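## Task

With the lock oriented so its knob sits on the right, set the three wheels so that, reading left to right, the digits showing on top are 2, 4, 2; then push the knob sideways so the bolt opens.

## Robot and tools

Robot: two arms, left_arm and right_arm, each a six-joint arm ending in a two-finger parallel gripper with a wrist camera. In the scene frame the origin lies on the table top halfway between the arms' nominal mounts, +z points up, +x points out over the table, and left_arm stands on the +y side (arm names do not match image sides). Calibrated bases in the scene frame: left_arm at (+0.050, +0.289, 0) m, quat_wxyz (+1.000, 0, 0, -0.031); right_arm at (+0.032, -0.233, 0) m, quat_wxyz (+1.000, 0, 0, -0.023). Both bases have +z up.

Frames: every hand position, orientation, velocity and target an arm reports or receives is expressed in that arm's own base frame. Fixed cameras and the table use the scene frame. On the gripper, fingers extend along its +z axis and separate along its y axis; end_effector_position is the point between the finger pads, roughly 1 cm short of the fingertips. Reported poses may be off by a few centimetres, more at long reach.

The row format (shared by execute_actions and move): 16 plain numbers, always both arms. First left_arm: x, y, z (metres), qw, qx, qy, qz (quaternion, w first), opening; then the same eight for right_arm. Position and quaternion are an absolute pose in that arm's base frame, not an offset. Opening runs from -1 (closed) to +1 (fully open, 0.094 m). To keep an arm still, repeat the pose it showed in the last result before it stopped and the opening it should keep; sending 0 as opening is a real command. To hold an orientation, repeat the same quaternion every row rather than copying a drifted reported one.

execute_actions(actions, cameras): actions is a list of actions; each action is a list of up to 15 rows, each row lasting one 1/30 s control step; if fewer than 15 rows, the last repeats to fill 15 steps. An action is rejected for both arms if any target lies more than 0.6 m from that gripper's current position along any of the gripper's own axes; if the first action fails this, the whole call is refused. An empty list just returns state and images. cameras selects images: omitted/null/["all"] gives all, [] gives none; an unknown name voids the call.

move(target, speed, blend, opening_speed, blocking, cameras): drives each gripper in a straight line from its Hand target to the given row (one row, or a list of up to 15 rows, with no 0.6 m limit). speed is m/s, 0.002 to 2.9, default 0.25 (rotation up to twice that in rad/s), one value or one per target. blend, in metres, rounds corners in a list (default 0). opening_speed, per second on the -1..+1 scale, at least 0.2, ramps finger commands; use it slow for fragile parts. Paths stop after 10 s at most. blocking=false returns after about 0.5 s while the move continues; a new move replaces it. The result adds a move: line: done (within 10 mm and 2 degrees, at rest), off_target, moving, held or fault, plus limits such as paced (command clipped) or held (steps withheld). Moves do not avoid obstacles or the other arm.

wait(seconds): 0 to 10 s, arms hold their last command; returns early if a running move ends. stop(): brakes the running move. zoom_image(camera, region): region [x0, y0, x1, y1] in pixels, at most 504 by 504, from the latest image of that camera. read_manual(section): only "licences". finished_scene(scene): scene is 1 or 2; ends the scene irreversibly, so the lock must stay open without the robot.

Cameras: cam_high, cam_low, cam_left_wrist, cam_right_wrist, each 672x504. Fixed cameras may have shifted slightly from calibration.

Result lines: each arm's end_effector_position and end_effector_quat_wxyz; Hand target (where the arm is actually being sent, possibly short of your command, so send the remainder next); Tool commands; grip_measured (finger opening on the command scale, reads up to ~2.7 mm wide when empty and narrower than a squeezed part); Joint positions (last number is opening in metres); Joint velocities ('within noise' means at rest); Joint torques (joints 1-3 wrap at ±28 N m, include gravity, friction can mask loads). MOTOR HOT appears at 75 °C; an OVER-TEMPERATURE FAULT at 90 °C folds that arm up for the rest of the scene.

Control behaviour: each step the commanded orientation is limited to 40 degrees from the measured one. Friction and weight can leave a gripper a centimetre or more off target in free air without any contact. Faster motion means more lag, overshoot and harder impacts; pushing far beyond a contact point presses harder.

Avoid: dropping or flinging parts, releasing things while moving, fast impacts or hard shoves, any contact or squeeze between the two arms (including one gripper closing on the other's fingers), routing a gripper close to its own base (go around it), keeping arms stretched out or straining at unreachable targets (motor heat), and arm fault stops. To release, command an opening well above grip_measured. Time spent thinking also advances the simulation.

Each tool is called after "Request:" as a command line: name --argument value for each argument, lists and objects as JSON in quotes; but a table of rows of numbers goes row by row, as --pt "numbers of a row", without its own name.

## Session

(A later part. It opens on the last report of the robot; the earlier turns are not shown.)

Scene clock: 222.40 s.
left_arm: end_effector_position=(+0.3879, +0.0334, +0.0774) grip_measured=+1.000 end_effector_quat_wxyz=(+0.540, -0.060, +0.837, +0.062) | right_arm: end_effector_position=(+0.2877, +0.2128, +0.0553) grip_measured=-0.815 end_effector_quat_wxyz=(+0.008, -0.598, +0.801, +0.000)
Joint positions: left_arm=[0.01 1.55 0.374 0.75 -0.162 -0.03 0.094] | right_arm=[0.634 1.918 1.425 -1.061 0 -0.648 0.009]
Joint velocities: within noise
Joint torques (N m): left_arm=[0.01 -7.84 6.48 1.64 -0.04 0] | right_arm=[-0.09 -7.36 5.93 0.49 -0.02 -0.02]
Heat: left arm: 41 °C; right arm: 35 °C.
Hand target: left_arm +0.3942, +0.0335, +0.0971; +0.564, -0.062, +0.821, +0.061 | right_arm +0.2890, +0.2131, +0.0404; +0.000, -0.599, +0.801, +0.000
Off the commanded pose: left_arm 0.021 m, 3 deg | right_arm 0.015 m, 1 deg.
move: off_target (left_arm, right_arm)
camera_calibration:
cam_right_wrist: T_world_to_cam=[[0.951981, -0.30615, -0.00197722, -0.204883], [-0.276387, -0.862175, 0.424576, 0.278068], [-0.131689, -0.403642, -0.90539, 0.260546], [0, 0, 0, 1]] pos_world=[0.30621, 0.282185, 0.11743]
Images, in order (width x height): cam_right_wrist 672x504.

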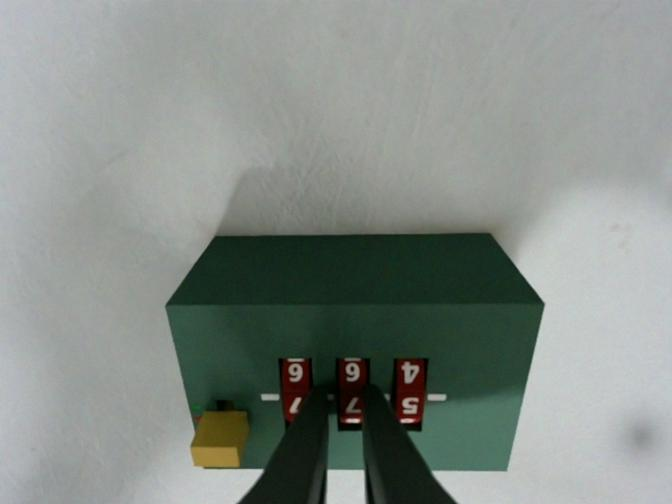

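Request:
move --pt "0.3945 0.0335 0.0972 0.564 -0.062 0.822 0.061 1 0.297 0.211 0.046 0 -0.599 0.801 0 -0.812" --speed 0.02 --cameras '["cam_right_wrist"]'

Request:
zoom_image --camera "cam_right_wrist" --region '[240, 320, 450, 460]'

Scene clock: 224.97 s.
left_arm: end_effector_position=(+0.3879, +0.0334, +0.0774) grip_measured=+1.000 end_effector_quat_wxyz=(+0.540, -0.060, +0.837, +0.062) | right_arm: end_effector_position=(+0.2884, +0.2122, +0.0556) grip_measured=-0.815 end_effector_quat_wxyz=(+0.005, -0.602, +0.799, +0.004)
Joint positions: left_arm=[0.01 1.55 0.374 0.75 -0.162 -0.03 0.094] | right_arm=[0.628 1.924 1.434 -1.071 -0.007 -0.663 0.009]
Joint velocities: within noise
Joint torques (N m): left_arm=[0.01 -7.86 6.52 1.63 -0.05 0] | right_arm=[-0.99 -6.98 8.38 0.27 0.07 0]
Heat: left arm: 41 °C; right arm: 35 °C.
Hand target: left_arm +0.3942, +0.0335, +0.0971; +0.564, -0.062, +0.821, +0.061 | right_arm +0.2966, +0.2107, +0.0462; +0.000, -0.599, +0.801, +0.000
Off the commanded pose: left_arm 0.021 m, 3 deg | right_arm 0.013 m, 1 deg.
move: off_target (left_arm, right_arm)
camera_calibration:
cam_right_wrist: T_world_to_cam=[[0.954698, -0.297356, -0.0114633, -0.207831], [-0.264522, -0.865664, 0.425035, 0.274865], [-0.13631, -0.402747, -0.905105, 0.261791], [0, 0, 0, 1]] pos_world=[0.306808, 0.281576, 0.117739]
Images, in order (width x height): cam_right_wrist 672x504.

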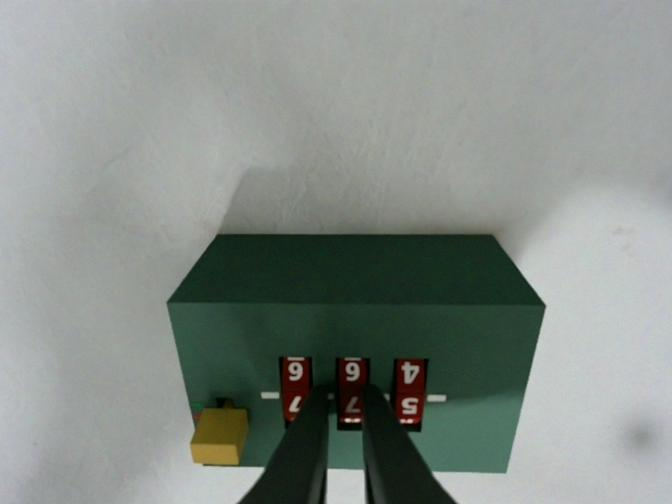

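Scaled by 2.400 from the camera's 672x504 image, which has a finer 960x720 frame.

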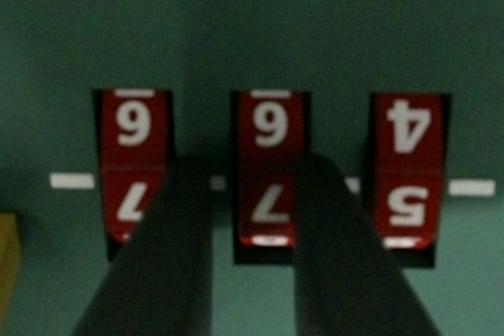

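Request:
move --pt "0.3945 0.0335 0.0972 0.564 -0.062 0.822 0.061 1 0.289 0.2137 0.070 0 -0.599 0.801 0 -1" --pt "0.3945 0.0335 0.0972 0.564 -0.062 0.822 0.061 1 0.290 0.215 0.070 0.173 -0.585 0.782 0.130 -1" --pt "0.3945 0.0335 0.0972 0.564 -0.062 0.822 0.061 1 0.290 0.215 0.056 0.173 -0.585 0.782 0.130 -1" --pt "0.3945 0.0335 0.0972 0.564 -0.062 0.822 0.061 1 0.2862 0.214 0.047 0.173 -0.585 0.782 0.130 -1" --speed 0.06 --cameras '["cam_right_wrist"]'

Scene clock: 237.97 s.
left_arm: end_effector_position=(+0.3879, +0.0334, +0.0774) grip_measured=+1.000 end_effector_quat_wxyz=(+0.540, -0.060, +0.837, +0.062) | right_arm: end_effector_position=(+0.2857, +0.2119, +0.0552) grip_measured=-0.991 end_effector_quat_wxyz=(+0.166, -0.584, +0.785, +0.126)
Joint positions: left_arm=[0.01 1.55 0.374 0.75 -0.162 -0.03 0.094] | right_arm=[0.488 1.674 1.042 -0.637 -0.298 -0.746 0]
Joint velocities: within noise
Joint torques (N m): left_arm=[-0.01 -7.84 6.52 1.64 -0.05 0] | right_arm=[-0.05 -7.35 4.88 1.27 -0.29 -0.02]
Heat: left arm: 41 °C; right arm: 35 °C.
Hand target: left_arm +0.3942, +0.0335, +0.0971; +0.564, -0.062, +0.821, +0.061 | right_arm +0.2859, +0.2138, +0.0473; +0.172, -0.585, +0.782, +0.130
Off the commanded pose: left_arm 0.021 m, 3 deg | right_arm 0.008 m, 1 deg.
move: off_target (left_arm)
camera_calibration:
cam_right_wrist: T_world_to_cam=[[0.95304, -0.301889, -0.0240458, -0.203293], [-0.301134, -0.953092, 0.030574, 0.324882], [-0.0321478, -0.0218972, -0.999243, 0.155647], [0, 0, 0, 1]] pos_world=[0.296583, 0.251678, 0.140708]
Images, in order (width x height): cam_right_wrist 672x504.

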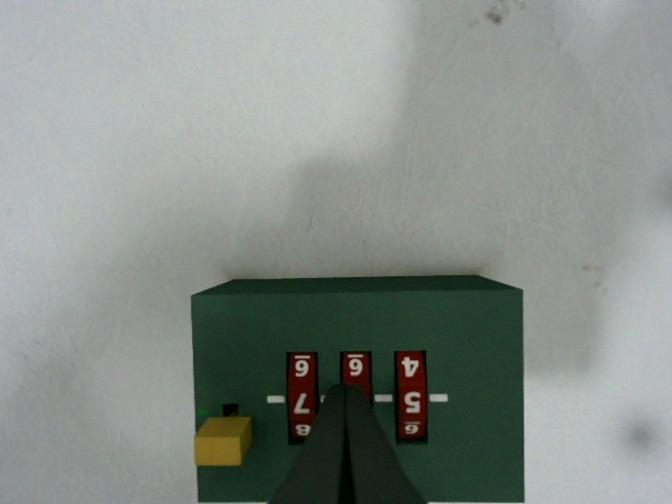

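Request:
move --pt "0.3945 0.0335 0.0972 0.564 -0.062 0.822 0.061 1 0.290 0.212 0.040 0.173 -0.585 0.782 0.130 -1" --pt "0.3945 0.0335 0.0972 0.564 -0.062 0.822 0.061 1 0.287 0.203 0.032 0.173 -0.585 0.782 0.130 -1" --speed 0.06 --cameras '["cam_right_wrist"]'

Scene clock: 240.53 s.
left_arm: end_effector_position=(+0.3879, +0.0334, +0.0774) grip_measured=+1.000 end_effector_quat_wxyz=(+0.540, -0.060, +0.837, +0.062) | right_arm: end_effector_position=(+0.2860, +0.2107, +0.0544) grip_measured=-0.991 end_effector_quat_wxyz=(+0.186, -0.584, +0.776, +0.148)
Joint positions: left_arm=[0.01 1.55 0.374 0.75 -0.162 -0.03 0.094] | right_arm=[0.455 1.659 1 -0.587 -0.359 -0.776 0]
Joint velocities: within noise
Joint torques (N m): left_arm=[0.02 -7.86 6.49 1.63 -0.05 0] | right_arm=[-0.12 -5.03 4.12 1.3 0.21 -0.01]
Heat: left arm: 41 °C; right arm: 35 °C.
Hand target: left_arm +0.3942, +0.0335, +0.0971; +0.564, -0.062, +0.821, +0.061 | right_arm +0.2858, +0.2024, +0.0332; +0.172, -0.585, +0.782, +0.130
Off the commanded pose: left_arm 0.021 m, 3 deg | right_arm 0.024 m, 3 deg.
move: off_target (left_arm, right_arm)
camera_calibration:
cam_right_wrist: T_world_to_cam=[[0.957252, -0.2872, -0.0344188, -0.207556], [-0.288174, -0.957177, -0.0277193, 0.324053], [-0.0249839, 0.036453, -0.999023, 0.140421], [0, 0, 0, 1]] pos_world=[0.295576, 0.245447, 0.142123]
Images, in order (width x height): cam_right_wrist 672x504.

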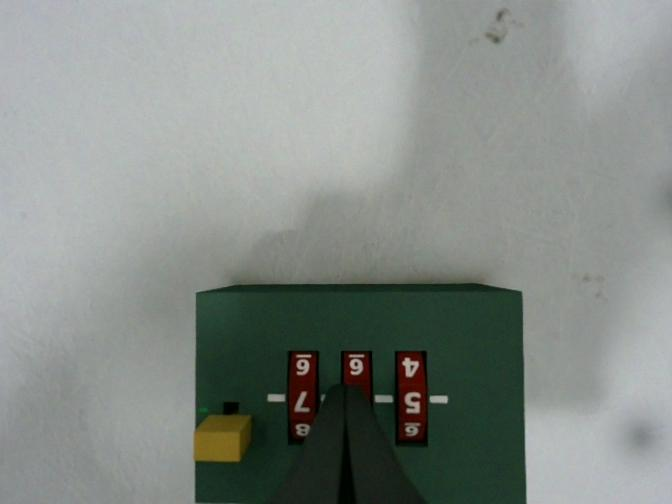

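Request:
move --pt "0.3945 0.0335 0.0972 0.564 -0.062 0.822 0.061 1 0.285 0.185 0.034 0.173 -0.585 0.782 0.130 -1" --speed 0.06 --cameras '["cam_right_wrist"]'

Request:
zoom_image --camera "cam_right_wrist" --region '[240, 320, 450, 460]'

Request:
move --pt "0.3945 0.0335 0.0972 0.564 -0.062 0.822 0.061 1 0.281 0.172 0.036 0.173 -0.585 0.782 0.130 -1" --speed 0.06 --cameras '["cam_right_wrist"]'

Request:
zoom_image --camera "cam_right_wrist" --region '[240, 320, 450, 460]'

Scene clock: 244.53 s.
left_arm: end_effector_position=(+0.3879, +0.0334, +0.0773) grip_measured=+1.000 end_effector_quat_wxyz=(+0.540, -0.060, +0.837, +0.062) | right_arm: end_effector_position=(+0.2879, +0.2044, +0.0525) grip_measured=-0.991 end_effector_quat_wxyz=(+0.199, -0.589, +0.766, +0.160)
Joint positions: left_arm=[0.01 1.55 0.374 0.75 -0.162 -0.03 0.094] | right_arm=[0.415 1.652 0.97 -0.556 -0.403 -0.828 0]
Joint velocities: within noise
Joint torques (N m): left_arm=[-0.01 -7.86 6.48 1.64 -0.04 0] | right_arm=[-1.14 -7.09 4.44 0.69 0.5 -0.08]
Heat: left arm: 41 °C; right arm: 35 °C.
Hand target: left_arm +0.3942, +0.0335, +0.0970; +0.564, -0.062, +0.822, +0.061 | right_arm +0.2841, +0.1853, +0.0350; +0.172, -0.585, +0.781, +0.131
Off the commanded pose: left_arm 0.021 m, 3 deg | right_arm 0.027 m, 5 deg.
move: off_target (left_arm, right_arm)
camera_calibration:
cam_right_wrist: T_world_to_cam=[[0.963181, -0.266967, -0.0318091, -0.217308], [-0.268529, -0.961081, -0.0649317, 0.315641], [-0.0132365, 0.0710826, -0.997383, 0.128376], [0, 0, 0, 1]] pos_world=[0.295765, 0.236218, 0.141622]
Images, in order (width x height): cam_right_wrist 672x504.

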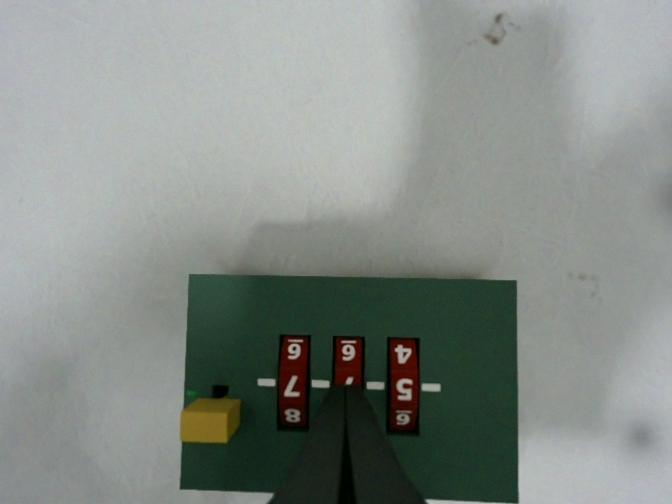

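Scaled by 2.400 from the camera's 672x504 image, which has a finer 960x720 frame.

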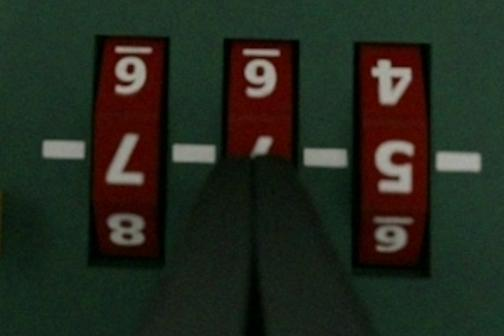

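Scene clock: 245.50 s.
left_arm: end_effector_position=(+0.3879, +0.0334, +0.0773) grip_measured=+1.000 end_effector_quat_wxyz=(+0.540, -0.060, +0.837, +0.062) | right_arm: end_effector_position=(+0.2894, +0.1981, +0.0529) grip_measured=-0.991 end_effector_quat_wxyz=(+0.213, -0.593, +0.759, +0.165)
Joint positions: left_arm=[0.01 1.55 0.374 0.75 -0.162 -0.03 0.094] | right_arm=[0.383 1.637 0.942 -0.531 -0.431 -0.867 0]
Joint velocities: within noise
Joint torques (N m): left_arm=[0.01 -7.86 6.5 1.64 -0.05 0] | right_arm=[-1.51 -8.25 4.63 0.21 0.64 -0.08]
Heat: left arm: 41 °C; right arm: 35 °C.
Hand target: left_arm +0.3942, +0.0335, +0.0970; +0.564, -0.062, +0.822, +0.061 | right_arm +0.2803, +0.1731, +0.0368; +0.173, -0.586, +0.781, +0.132
Off the commanded pose: left_arm 0.021 m, 3 deg | right_arm 0.032 m, 7 deg.
move: off_target (left_arm, right_arm)
camera_calibration:
cam_right_wrist: T_world_to_cam=[[0.966595, -0.255644, -0.0184347, -0.224303], [-0.256232, -0.962058, -0.0937529, 0.308253], [0.00623208, 0.0953446, -0.995425, 0.118689], [0, 0, 0, 1]] pos_world=[0.295055, 0.227899, 0.142911]
Images, in order (width x height): cam_right_wrist 672x504.

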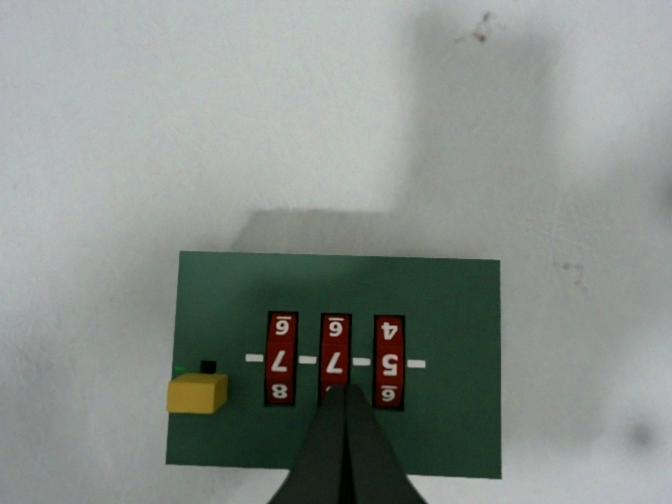

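Scaled by 2.400 from the camera's 672x504 image, which has a finer 960x720 frame.

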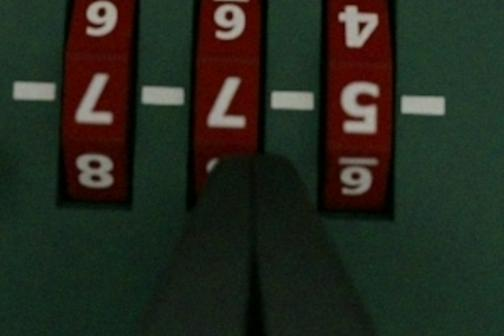

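Request:
move --pt "0.3945 0.0335 0.0972 0.564 -0.062 0.822 0.061 1 0.286 0.200 0.070 0.1 -0.592 0.795 0.07 -1" --pt "0.3945 0.0335 0.0972 0.564 -0.062 0.822 0.061 1 0.2860 0.214 0.065 0 -0.599 0.801 0 -0.804" --pt "0.3945 0.0335 0.0972 0.564 -0.062 0.822 0.061 1 0.2870 0.214 0.051 0 -0.599 0.801 0 -0.804" --speed 0.06 --cameras '["cam_right_wrist"]'

Request:
zoom_image --camera "cam_right_wrist" --region '[240, 320, 450, 460]'

Scene clock: 260.33 s.
left_arm: end_effector_position=(+0.3879, +0.0334, +0.0773) grip_measured=+1.000 end_effector_quat_wxyz=(+0.540, -0.060, +0.837, +0.062) | right_arm: end_effector_position=(+0.2872, +0.2135, +0.0616) grip_measured=-0.807 end_effector_quat_wxyz=(+0.009, -0.598, +0.801, +0.003)
Joint positions: left_arm=[0.01 1.55 0.374 0.75 -0.162 -0.03 0.094] | right_arm=[0.634 1.911 1.441 -1.083 -0.005 -0.649 0.009]
Joint velocities: within noise
Joint torques (N m): left_arm=[-0.01 -7.84 6.48 1.64 -0.04 0] | right_arm=[0.29 -8.16 6.37 0.3 0.02 0.06]
Heat: left arm: 41 °C; right arm: 35 °C.
Hand target: left_arm +0.3942, +0.0335, +0.0970; +0.564, -0.062, +0.821, +0.061 | right_arm +0.2868, +0.2139, +0.0512; +0.000, -0.599, +0.801, +0.000
Off the commanded pose: left_arm 0.021 m, 3 deg | right_arm 0.011 m, 1 deg.
move: off_target (left_arm, right_arm)
camera_calibration:
cam_right_wrist: T_world_to_cam=[[0.952219, -0.305361, -0.00580115, -0.20422], [-0.274698, -0.864594, 0.420735, 0.276053], [-0.133492, -0.399039, -0.907165, 0.266064], [0, 0, 0, 1]] pos_world=[0.305811, 0.282483, 0.124034]
Images, in order (width x height): cam_right_wrist 672x504.

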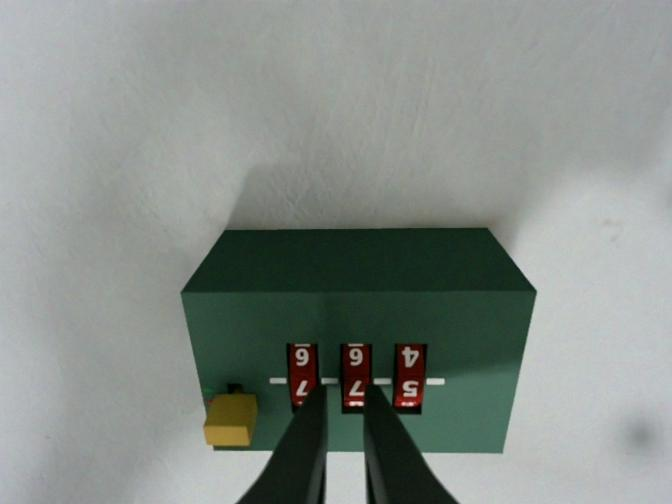

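Scaled by 2.400 from the camera's 672x504 image, which has a finer 960x720 frame.

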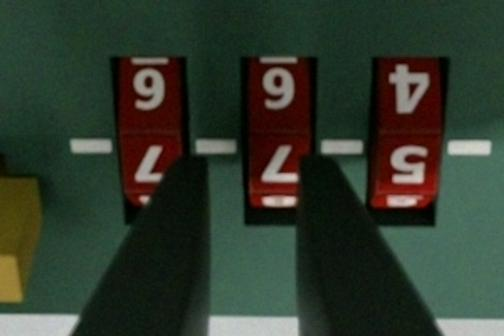

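Request:
move --pt "0.3945 0.0335 0.0972 0.564 -0.062 0.822 0.061 1 0.2898 0.2135 0.049 0 -0.599 0.801 0 -0.804" --speed 0.02 --cameras '["cam_right_wrist"]'

Request:
zoom_image --camera "cam_right_wrist" --region '[240, 320, 450, 460]'

Scene clock: 264.43 s.
left_arm: end_effector_position=(+0.3879, +0.0334, +0.0773) grip_measured=+1.000 end_effector_quat_wxyz=(+0.540, -0.060, +0.837, +0.062) | right_arm: end_effector_position=(+0.2878, +0.2138, +0.0583) grip_measured=-0.807 end_effector_quat_wxyz=(+0.006, -0.598, +0.801, +0.003)
Joint positions: left_arm=[0.01 1.55 0.374 0.75 -0.162 -0.03 0.094] | right_arm=[0.634 1.921 1.441 -1.078 -0.005 -0.649 0.009]
Joint velocities: within noise
Joint torques (N m): left_arm=[-0.01 -7.84 6.52 1.65 -0.04 0] | right_arm=[-0.1 -8.2 6.75 0.28 0.04 -0.01]
Heat: left arm: 41 °C; right arm: 35 °C.
Hand target: left_arm +0.3942, +0.0335, +0.0970; +0.564, -0.062, +0.821, +0.061 | right_arm +0.2896, +0.2134, +0.0491; +0.000, -0.599, +0.801, +0.000
Off the commanded pose: left_arm 0.021 m, 3 deg | right_arm 0.010 m, 1 deg.
move: off_target (left_arm)
camera_calibration:
cam_right_wrist: T_world_to_cam=[[0.952186, -0.305401, -0.00849496, -0.204474], [-0.273083, -0.863235, 0.42456, 0.276966], [-0.136994, -0.401941, -0.90536, 0.264825], [0, 0, 0, 1]] pos_world=[0.306612, 0.283084, 0.120436]
Images, in order (width x height): cam_right_wrist 672x504.

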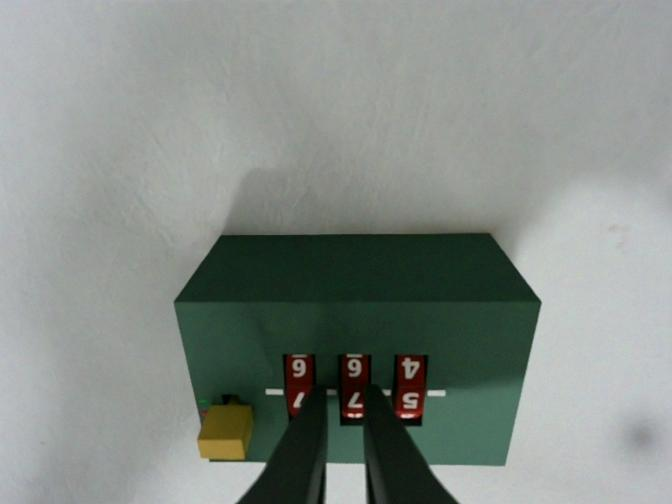

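Scaled by 2.400 from the camera's 672x504 image, which has a finer 960x720 frame.

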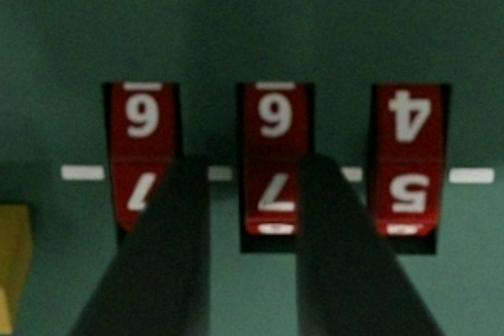

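Request:
move --pt "0.3945 0.0335 0.0972 0.564 -0.062 0.822 0.061 1 0.2930 0.2105 0.050 0 -0.599 0.801 0 -0.804" --speed 0.02 --cameras '["cam_right_wrist"]'

Request:
zoom_image --camera "cam_right_wrist" --region '[240, 320, 450, 460]'

Scene clock: 267.60 s.
left_arm: end_effector_position=(+0.3879, +0.0334, +0.0773) grip_measured=+1.000 end_effector_quat_wxyz=(+0.540, -0.060, +0.837, +0.062) | right_arm: end_effector_position=(+0.2892, +0.2120, +0.0583) grip_measured=-0.807 end_effector_quat_wxyz=(+0.007, -0.599, +0.801, +0.002)
Joint positions: left_arm=[0.01 1.55 0.374 0.75 -0.162 -0.03 0.094] | right_arm=[0.627 1.921 1.441 -1.078 -0.005 -0.658 0.009]
Joint velocities: within noise
Joint torques (N m): left_arm=[0.01 -7.86 6.49 1.64 -0.05 0] | right_arm=[-0.72 -8.09 7.27 0.24 0.04 -0.06]
Heat: left arm: 41 °C; right arm: 35 °C.
Hand target: left_arm +0.3942, +0.0335, +0.0970; +0.564, -0.062, +0.821, +0.061 | right_arm +0.2928, +0.2104, +0.0500; +0.000, -0.599, +0.801, +0.000
Off the commanded pose: left_arm 0.021 m, 3 deg | right_arm 0.009 m, 1 deg.
move: off_target (left_arm)
camera_calibration:
cam_right_wrist: T_world_to_cam=[[0.952881, -0.303237, -0.00812719, -0.207033], [-0.271307, -0.863918, 0.42431, 0.275413], [-0.135688, -0.402112, -0.905481, 0.263925], [0, 0, 0, 1]] pos_world=[0.30781, 0.281282, 0.120436]
Images, in order (width x height): cam_right_wrist 672x504.

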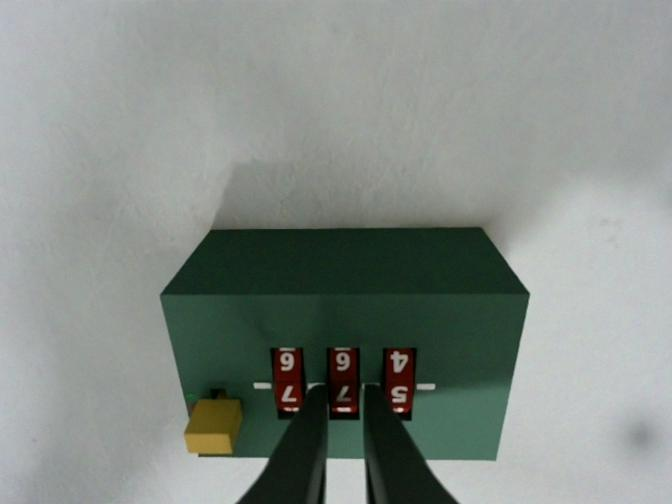

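Scaled by 2.400 from the camera's 672x504 image, which has a finer 960x720 frame.

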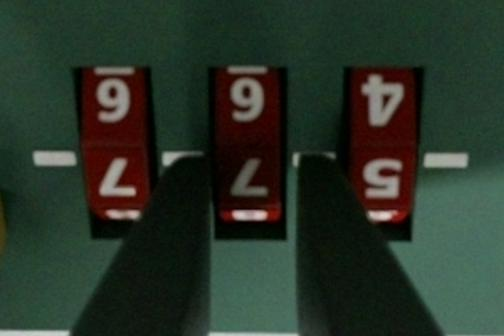

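Request:
move --pt "0.3945 0.0335 0.0972 0.564 -0.062 0.822 0.061 1 0.2910 0.2105 0.040 0 -0.599 0.801 0 -0.804" --speed 0.02 --cameras '["cam_right_wrist"]'

Request:
zoom_image --camera "cam_right_wrist" --region '[240, 320, 450, 460]'

Scene clock: 270.80 s.
left_arm: end_effector_position=(+0.3879, +0.0334, +0.0773) grip_measured=+1.000 end_effector_quat_wxyz=(+0.540, -0.060, +0.837, +0.062) | right_arm: end_effector_position=(+0.2902, +0.2127, +0.0554) grip_measured=-0.807 end_effector_quat_wxyz=(+0.010, -0.600, +0.800, +0.002)
Joint positions: left_arm=[0.01 1.55 0.374 0.75 -0.162 -0.03 0.094] | right_arm=[0.627 1.921 1.429 -1.058 -0.005 -0.659 0.009]
Joint velocities: within noise
Joint torques (N m): left_arm=[0.01 -7.86 6.48 1.64 -0.05 0] | right_arm=[-0.35 -7.73 5.39 0.48 0.03 0.01]
Heat: left arm: 41 °C; right arm: 35 °C.
Hand target: left_arm +0.3942, +0.0335, +0.0970; +0.564, -0.062, +0.821, +0.061 | right_arm +0.2905, +0.2102, +0.0403; +0.000, -0.599, +0.801, +0.000
Off the commanded pose: left_arm 0.021 m, 3 deg | right_arm 0.016 m, 1 deg.
move: off_target (left_arm, right_arm)
camera_calibration:
cam_right_wrist: T_world_to_cam=[[0.953172, -0.302409, -0.00354643, -0.208365], [-0.273211, -0.866052, 0.4187, 0.27879], [-0.12969, -0.398124, -0.908118, 0.259329], [0, 0, 0, 1]] pos_world=[0.308408, 0.28168, 0.118032]
Images, in order (width x height): cam_right_wrist 672x504.

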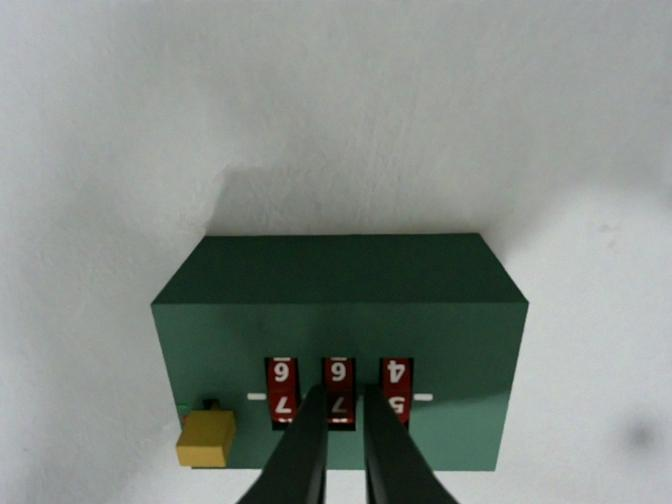

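Scaled by 2.400 from the camera's 672x504 image, which has a finer 960x720 frame.

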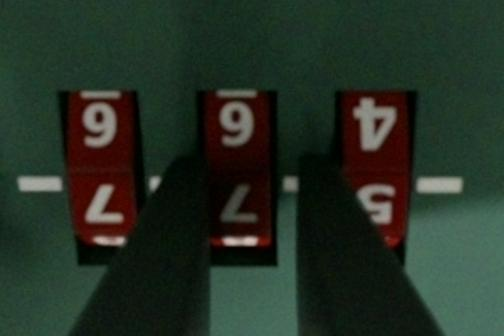

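Request:
move --pt "0.3945 0.0335 0.0972 0.564 -0.062 0.822 0.061 1 0.2885 0.2085 0.056 0 -0.599 0.801 0 -0.804" --pt "0.3945 0.0335 0.0972 0.564 -0.062 0.822 0.061 1 0.2880 0.2085 0.047 0 -0.599 0.801 0 -0.804" --speed 0.02 --cameras '["cam_right_wrist"]'

Request:
zoom_image --camera "cam_right_wrist" --region '[240, 320, 450, 460]'

Scene clock: 275.47 s.
left_arm: end_effector_position=(+0.3879, +0.0334, +0.0773) grip_measured=+1.000 end_effector_quat_wxyz=(+0.540, -0.060, +0.837, +0.062) | right_arm: end_effector_position=(+0.2899, +0.2125, +0.0554) grip_measured=-0.807 end_effector_quat_wxyz=(+0.010, -0.600, +0.800, +0.002)
Joint positions: left_arm=[0.01 1.55 0.374 0.75 -0.162 -0.03 0.094] | right_arm=[0.627 1.921 1.429 -1.06 -0.005 -0.659 0.009]
Joint velocities: within noise
Joint torques (N m): left_arm=[0.01 -7.84 6.5 1.64 -0.04 0] | right_arm=[-0.31 -9.46 5.57 0.24 0.03 0.01]
Heat: left arm: 41 °C; right arm: 35 °C.
Hand target: left_arm +0.3942, +0.0335, +0.0970; +0.564, -0.062, +0.821, +0.061 | right_arm +0.2878, +0.2085, +0.0471; +0.000, -0.599, +0.801, +0.000
Off the commanded pose: left_arm 0.021 m, 3 deg | right_arm 0.010 m, 1 deg.
move: off_target (left_arm)
camera_calibration:
cam_right_wrist: T_world_to_cam=[[0.953162, -0.302431, -0.00428243, -0.208109], [-0.272816, -0.865766, 0.419547, 0.278389], [-0.130592, -0.398728, -0.907723, 0.259574], [0, 0, 0, 1]] pos_world=[0.308209, 0.28158, 0.117933]
Images, in order (width x height): cam_right_wrist 672x504.

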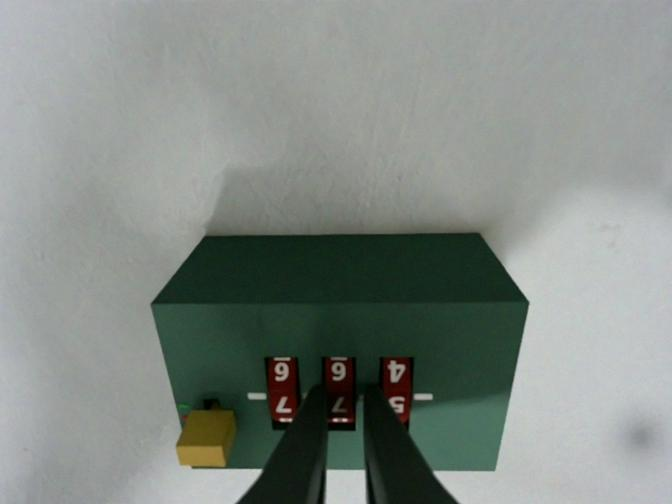

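Scaled by 2.400 from the camera's 672x504 image, which has a finer 960x720 frame.

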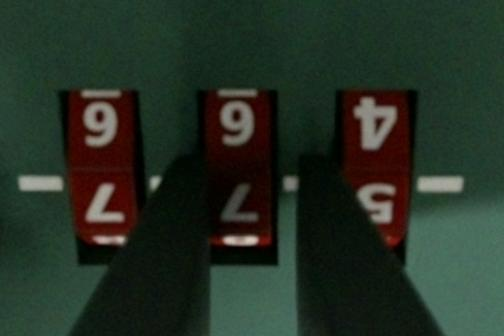

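Request:
move --pt "0.3945 0.0335 0.0972 0.564 -0.062 0.822 0.061 1 0.2870 0.2085 0.066 0 -0.599 0.801 0 -0.804" --pt "0.3945 0.0335 0.0972 0.564 -0.062 0.822 0.061 1 0.2880 0.2090 0.050 0 -0.599 0.801 0 -0.804" --pt "0.3945 0.0335 0.0972 0.564 -0.062 0.822 0.061 1 0.2885 0.2095 0.040 0 -0.599 0.801 0 -0.804" --speed 0.025 --cameras '["cam_right_wrist"]'

Request:
zoom_image --camera "cam_right_wrist" --region '[240, 320, 450, 460]'

Scene clock: 280.83 s.
left_arm: end_effector_position=(+0.3879, +0.0334, +0.0773) grip_measured=+1.000 end_effector_quat_wxyz=(+0.540, -0.060, +0.837, +0.062) | right_arm: end_effector_position=(+0.2876, +0.2095, +0.0533) grip_measured=-0.807 end_effector_quat_wxyz=(+0.003, -0.600, +0.800, -0.001)
Joint positions: left_arm=[0.01 1.55 0.374 0.75 -0.162 -0.03 0.094] | right_arm=[0.627 1.921 1.421 -1.064 0.001 -0.659 0.009]
Joint velocities: within noise
Joint torques (N m): left_arm=[0.02 -7.86 6.49 1.65 -0.04 0] | right_arm=[-0.18 -8.49 5.11 0.55 -0.03 0.04]
Heat: left arm: 41 °C; right arm: 35 °C.
Hand target: left_arm +0.3942, +0.0335, +0.0970; +0.564, -0.062, +0.821, +0.061 | right_arm +0.2880, +0.2092, +0.0403; +0.000, -0.599, +0.801, +0.000
Off the commanded pose: left_arm 0.021 m, 3 deg | right_arm 0.013 m, 0 deg.
move: off_target (left_arm, right_arm)
camera_calibration:
cam_right_wrist: T_world_to_cam=[[0.953089, -0.302612, -0.00680412, -0.206644], [-0.270116, -0.860453, 0.432039, 0.273394], [-0.136595, -0.409934, -0.901829, 0.259978], [0, 0, 0, 1]] pos_world=[0.30631, 0.279283, 0.114933]
Images, in order (width x height): cam_right_wrist 672x504.

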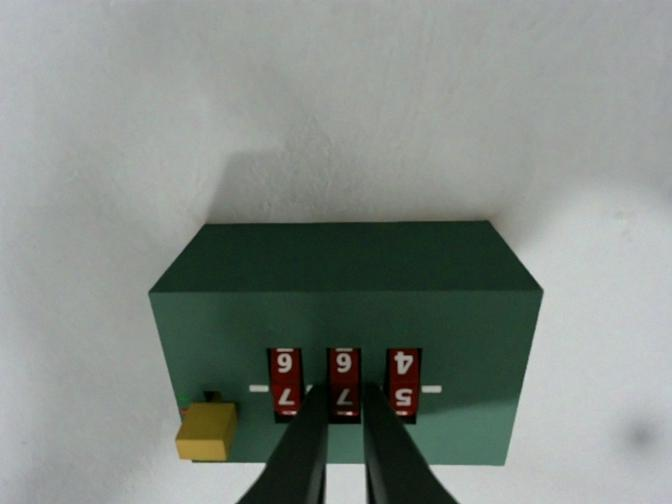

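Scaled by 2.400 from the camera's 672x504 image, which has a finer 960x720 frame.

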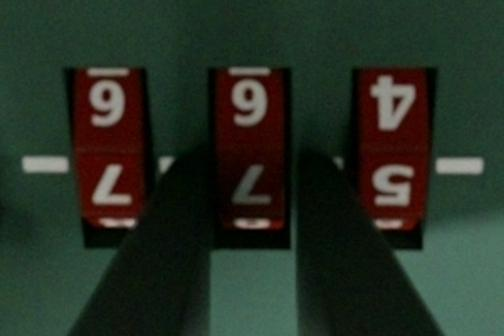

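Request:
move --pt "0.3945 0.0335 0.0972 0.564 -0.062 0.822 0.061 1 0.286 0.208 0.034 0 -0.599 0.801 0 -0.804" --pt "0.3945 0.0335 0.0972 0.564 -0.062 0.822 0.061 1 0.282 0.206 0.034 0 -0.599 0.801 0 -0.804" --speed 0.025 --cameras '["cam_right_wrist"]'

Request:
zoom_image --camera "cam_right_wrist" --region '[240, 320, 450, 460]'

Scene clock: 283.93 s.
left_arm: end_effector_position=(+0.3879, +0.0334, +0.0773) grip_measured=+1.000 end_effector_quat_wxyz=(+0.540, -0.060, +0.837, +0.062) | right_arm: end_effector_position=(+0.2872, +0.2092, +0.0526) grip_measured=-0.807 end_effector_quat_wxyz=(+0.015, -0.599, +0.800, -0.001)
Joint positions: left_arm=[0.01 1.55 0.374 0.75 -0.162 -0.03 0.094] | right_arm=[0.627 1.899 1.387 -1.029 0.001 -0.659 0.009]
Joint velocities: within noise
Joint torques (N m): left_arm=[0.02 -7.87 6.5 1.64 -0.05 0] | right_arm=[0.02 -8.13 3.58 0.56 -0.03 0.04]
Heat: left arm: 41 °C; right arm: 35 °C.
Hand target: left_arm +0.3942, +0.0335, +0.0970; +0.564, -0.062, +0.821, +0.061 | right_arm +0.2814, +0.2056, +0.0347; -0.001, -0.599, +0.801, +0.000
Off the commanded pose: left_arm 0.021 m, 3 deg | right_arm 0.020 m, 2 deg.
move: off_target (left_arm, right_arm)
camera_calibration:
cam_right_wrist: T_world_to_cam=[[0.953093, -0.302597, 0.00704773, -0.20705], [-0.278097, -0.866258, 0.415042, 0.277808], [-0.119485, -0.397533, -0.909775, 0.252002], [0, 0, 0, 1]] pos_world=[0.304706, 0.27818, 0.115423]
Images, in order (width x height): cam_right_wrist 672x504.

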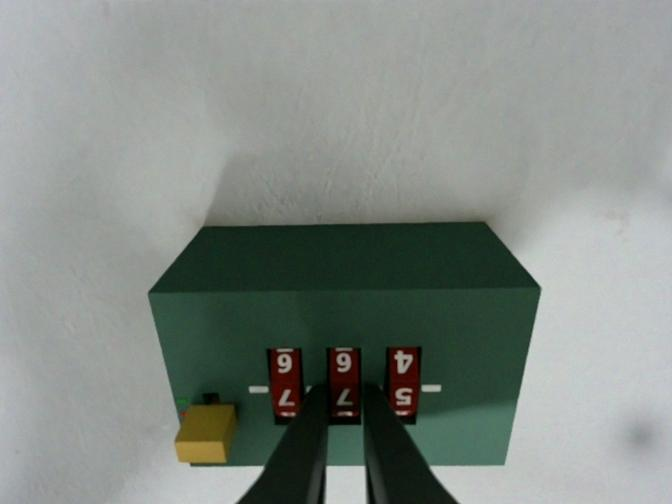

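Scaled by 2.400 from the camera's 672x504 image, which has a finer 960x720 frame.

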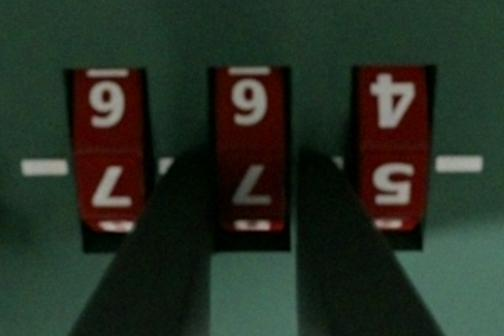

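Request:
move --pt "0.3945 0.0335 0.0972 0.564 -0.062 0.822 0.061 1 0.285 0.2078 0.036 0 -0.599 0.801 0 -0.90" --speed 0.025 --opening_speed 0.2 --cameras '["cam_right_wrist"]'

Request:
zoom_image --camera "cam_right_wrist" --region '[240, 320, 450, 460]'

Scene clock: 287.60 s.
left_arm: end_effector_position=(+0.3879, +0.0334, +0.0773) grip_measured=+1.000 end_effector_quat_wxyz=(+0.540, -0.060, +0.837, +0.062) | right_arm: end_effector_position=(+0.2875, +0.2092, +0.0527) grip_measured=-0.899 end_effector_quat_wxyz=(+0.016, -0.599, +0.800, -0.001)
Joint positions: left_arm=[0.01 1.55 0.374 0.75 -0.162 -0.03 0.094] | right_arm=[0.627 1.898 1.387 -1.028 0.002 -0.659 0.005]
Joint velocities: left_arm=[within noise] | right_arm=[-0.002 0.002 -0.017 -0.051 0.022 -0.007 0.004]
Joint torques (N m): left_arm=[0.02 -7.86 6.49 1.64 -0.05 0] | right_arm=[-0.06 -7.27 5.33 0.44 -0.03 0.04]
Heat: left arm: 42 °C; right arm: 34 °C.
Hand target: left_arm +0.3942, +0.0335, +0.0970; +0.564, -0.062, +0.821, +0.061 | right_arm +0.2845, +0.2075, +0.0366; +0.000, -0.599, +0.801, +0.000
Off the commanded pose: left_arm 0.021 m, 3 deg | right_arm 0.017 m, 2 deg.
move: off_target (left_arm, right_arm)
camera_calibration:
cam_right_wrist: T_world_to_cam=[[0.953077, -0.302614, 0.00831326, -0.207379], [-0.278665, -0.86626, 0.414656, 0.278], [-0.118279, -0.397516, -0.90994, 0.251854], [0, 0, 0, 1]] pos_world=[0.304906, 0.27818, 0.115621]
Images, in order (width x height): cam_right_wrist 672x504.

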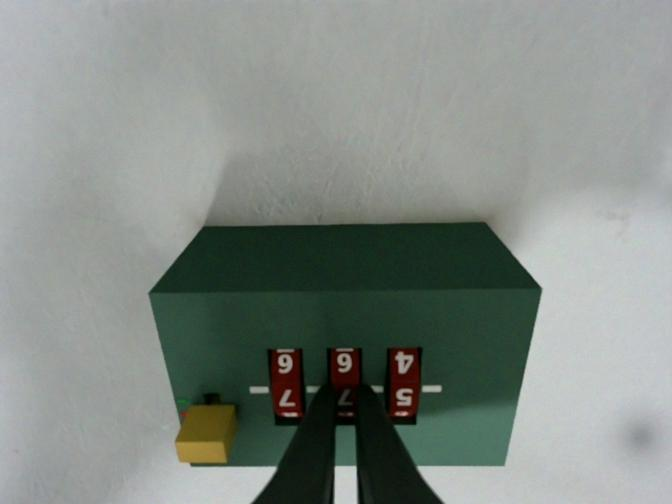

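Scaled by 2.400 from the camera's 672x504 image, which has a finer 960x720 frame.

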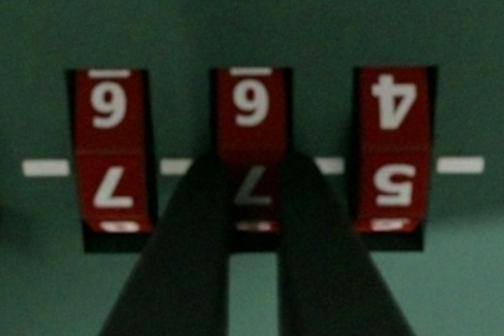

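Request:
move --pt "0.3945 0.0335 0.0972 0.564 -0.062 0.822 0.061 1 0.290 0.209 0.072 0 -0.599 0.801 0 -0.804" --pt "0.3945 0.0335 0.0972 0.564 -0.062 0.822 0.061 1 0.295 0.213 0.072 0.173 -0.585 0.782 0.130 -0.80" --pt "0.3945 0.0335 0.0972 0.564 -0.062 0.822 0.061 1 0.295 0.213 0.056 0.173 -0.585 0.782 0.130 -0.80" --speed 0.06 --cameras '["cam_right_wrist"]'

Request:
zoom_image --camera "cam_right_wrist" --region '[240, 320, 450, 460]'

Scene clock: 304.67 s.
left_arm: end_effector_position=(+0.3879, +0.0334, +0.0773) grip_measured=+1.000 end_effector_quat_wxyz=(+0.540, -0.060, +0.837, +0.062) | right_arm: end_effector_position=(+0.2924, +0.2115, +0.0562) grip_measured=-0.803 end_effector_quat_wxyz=(+0.158, -0.584, +0.786, +0.129)
Joint positions: left_arm=[0.01 1.55 0.374 0.75 -0.162 -0.03 0.094] | right_arm=[0.475 1.708 1.09 -0.673 -0.303 -0.759 0.009]
Joint velocities: within noise
Joint torques (N m): left_arm=[0.02 -7.88 6.49 1.64 -0.05 0.01] | right_arm=[-0.35 -9.46 5.5 1.12 -0.25 -0.03]
Heat: left arm: 42 °C; right arm: 35 °C.
Hand target: left_arm +0.3942, +0.0335, +0.0970; +0.564, -0.062, +0.821, +0.061 | right_arm +0.2949, +0.2130, +0.0561; +0.172, -0.585, +0.782, +0.130
Off the commanded pose: left_arm 0.021 m, 3 deg | right_arm 0.003 m, 2 deg.
move: off_target (left_arm); target 2's new opening was sent with right_arm's hand 0.013 m and 3 deg from that target
camera_calibration:
cam_right_wrist: T_world_to_cam=[[0.95311, -0.300267, -0.0376918, -0.209256], [-0.298687, -0.953411, 0.0423459, 0.32511], [-0.0486508, -0.0291022, -0.998392, 0.163137], [0, 0, 0, 1]] pos_world=[0.304487, 0.251879, 0.14122]
Images, in order (width x height): cam_right_wrist 672x504.

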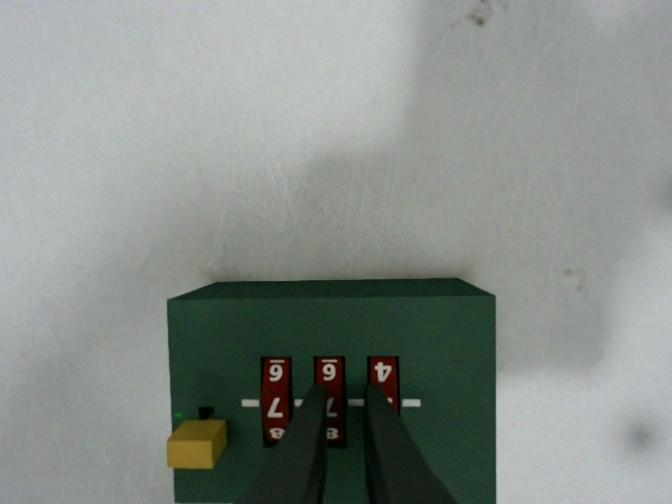

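Scaled by 2.400 from the camera's 672x504 image, which has a finer 960x720 frame.

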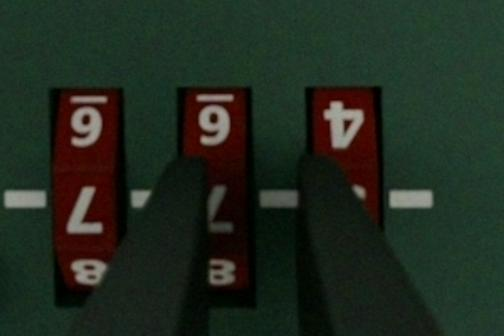

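Request:
move --pt "0.3945 0.0335 0.0972 0.564 -0.062 0.822 0.061 1 0.2985 0.2115 0.066 0.173 -0.585 0.782 0.130 -0.795" --pt "0.3945 0.0335 0.0972 0.564 -0.062 0.822 0.061 1 0.2985 0.2115 0.054 0.173 -0.585 0.782 0.130 -0.795" --speed 0.05 --cameras '["cam_right_wrist"]'

Request:
zoom_image --camera "cam_right_wrist" --region '[240, 320, 450, 460]'

Scene clock: 308.10 s.
left_arm: end_effector_position=(+0.3879, +0.0334, +0.0773) grip_measured=+1.000 end_effector_quat_wxyz=(+0.540, -0.060, +0.837, +0.062) | right_arm: end_effector_position=(+0.2932, +0.2106, +0.0565) grip_measured=-0.798 end_effector_quat_wxyz=(+0.159, -0.584, +0.785, +0.131)
Joint positions: left_arm=[0.01 1.55 0.374 0.75 -0.162 -0.03 0.094] | right_arm=[0.469 1.708 1.09 -0.673 -0.31 -0.767 0.009]
Joint velocities: within noise
Joint torques (N m): left_arm=[0.01 -7.86 6.49 1.65 -0.04 0] | right_arm=[-0.58 -8.35 5.91 1.16 -0.24 -0.04]
Heat: left arm: 42 °C; right arm: 35 °C.
Hand target: left_arm +0.3942, +0.0335, +0.0970; +0.564, -0.062, +0.821, +0.061 | right_arm +0.2984, +0.2114, +0.0542; +0.173, -0.585, +0.782, +0.130
Off the commanded pose: left_arm 0.021 m, 3 deg | right_arm 0.006 m, 2 deg.
move: off_target (left_arm)
camera_calibration:
cam_right_wrist: T_world_to_cam=[[0.953807, -0.297876, -0.0390065, -0.210917], [-0.296485, -0.954292, 0.0377185, 0.324256], [-0.048459, -0.0244113, -0.998527, 0.162519], [0, 0, 0, 1]] pos_world=[0.305186, 0.250575, 0.141822]
Images, in order (width x height): cam_right_wrist 672x504.

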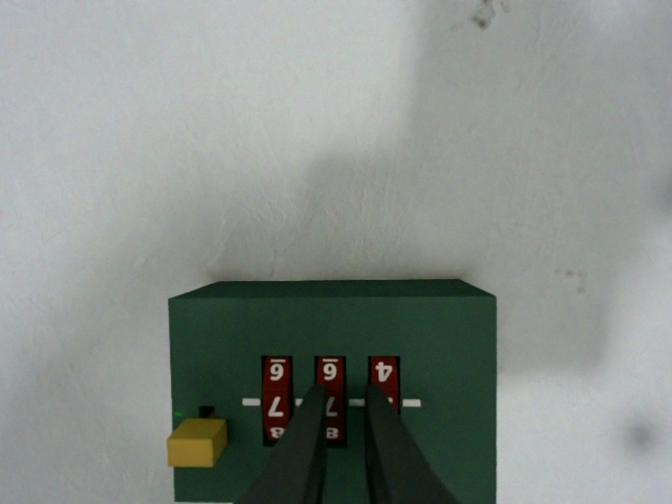

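Scaled by 2.400 from the camera's 672x504 image, which has a finer 960x720 frame.

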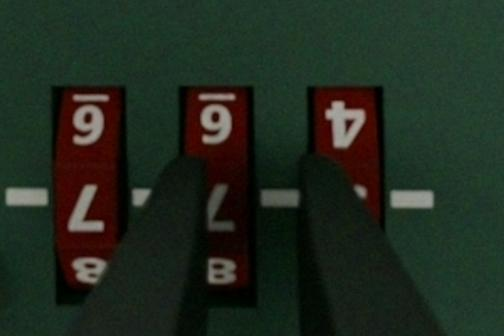

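Request:
move --pt "0.3945 0.0335 0.0972 0.564 -0.062 0.822 0.061 1 0.2985 0.2125 0.078 0.173 -0.585 0.782 0.130 -0.795" --pt "0.3945 0.0335 0.0972 0.564 -0.062 0.822 0.061 1 0.2975 0.2135 0.058 0.173 -0.585 0.782 0.130 -0.795" --speed 0.05 --cameras '["cam_right_wrist"]'

Request:
zoom_image --camera "cam_right_wrist" --region '[240, 320, 450, 460]'

Scene clock: 311.67 s.
left_arm: end_effector_position=(+0.3879, +0.0334, +0.0773) grip_measured=+1.000 end_effector_quat_wxyz=(+0.540, -0.060, +0.837, +0.062) | right_arm: end_effector_position=(+0.2974, +0.2127, +0.0586) grip_measured=-0.798 end_effector_quat_wxyz=(+0.168, -0.585, +0.783, +0.129)
Joint positions: left_arm=[0.01 1.55 0.374 0.75 -0.162 -0.03 0.094] | right_arm=[0.469 1.708 1.093 -0.658 -0.31 -0.767 0.009]
Joint velocities: within noise
Joint torques (N m): left_arm=[-0.01 -7.84 6.49 1.64 -0.04 0] | right_arm=[-0.08 -8.91 6.37 0.84 -0.23 0.04]
Heat: left arm: 42 °C; right arm: 35 °C.
Hand target: left_arm +0.3942, +0.0335, +0.0970; +0.564, -0.062, +0.821, +0.061 | right_arm +0.2975, +0.2135, +0.0581; +0.173, -0.585, +0.782, +0.130
Off the commanded pose: left_arm 0.021 m, 3 deg | right_arm 0.001 m, 1 deg.
move: off_target (left_arm)
camera_calibration:
cam_right_wrist: T_world_to_cam=[[0.95444, -0.297335, -0.0252166, -0.215292], [-0.29675, -0.954641, 0.0245129, 0.328367], [-0.0313613, -0.0159131, -0.999381, 0.157986], [0, 0, 0, 1]] pos_world=[0.307881, 0.251972, 0.14441]
Images, in order (width x height): cam_right_wrist 672x504.

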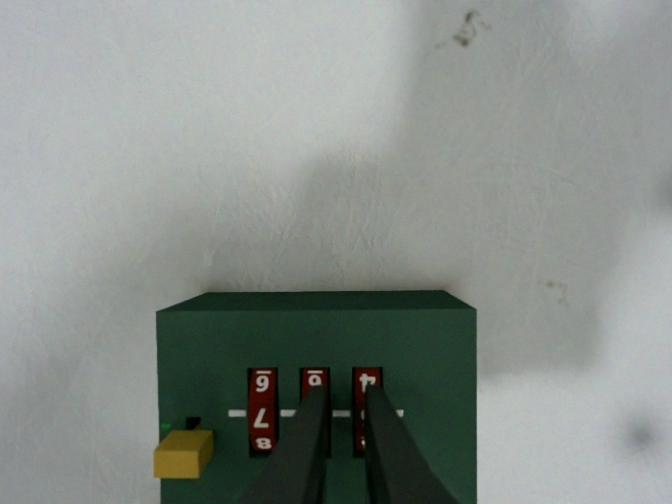

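Scaled by 2.400 from the camera's 672x504 image, which has a finer 960x720 frame.

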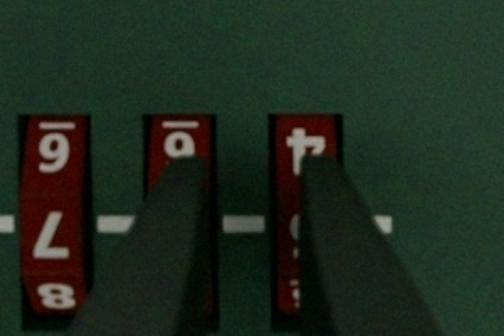

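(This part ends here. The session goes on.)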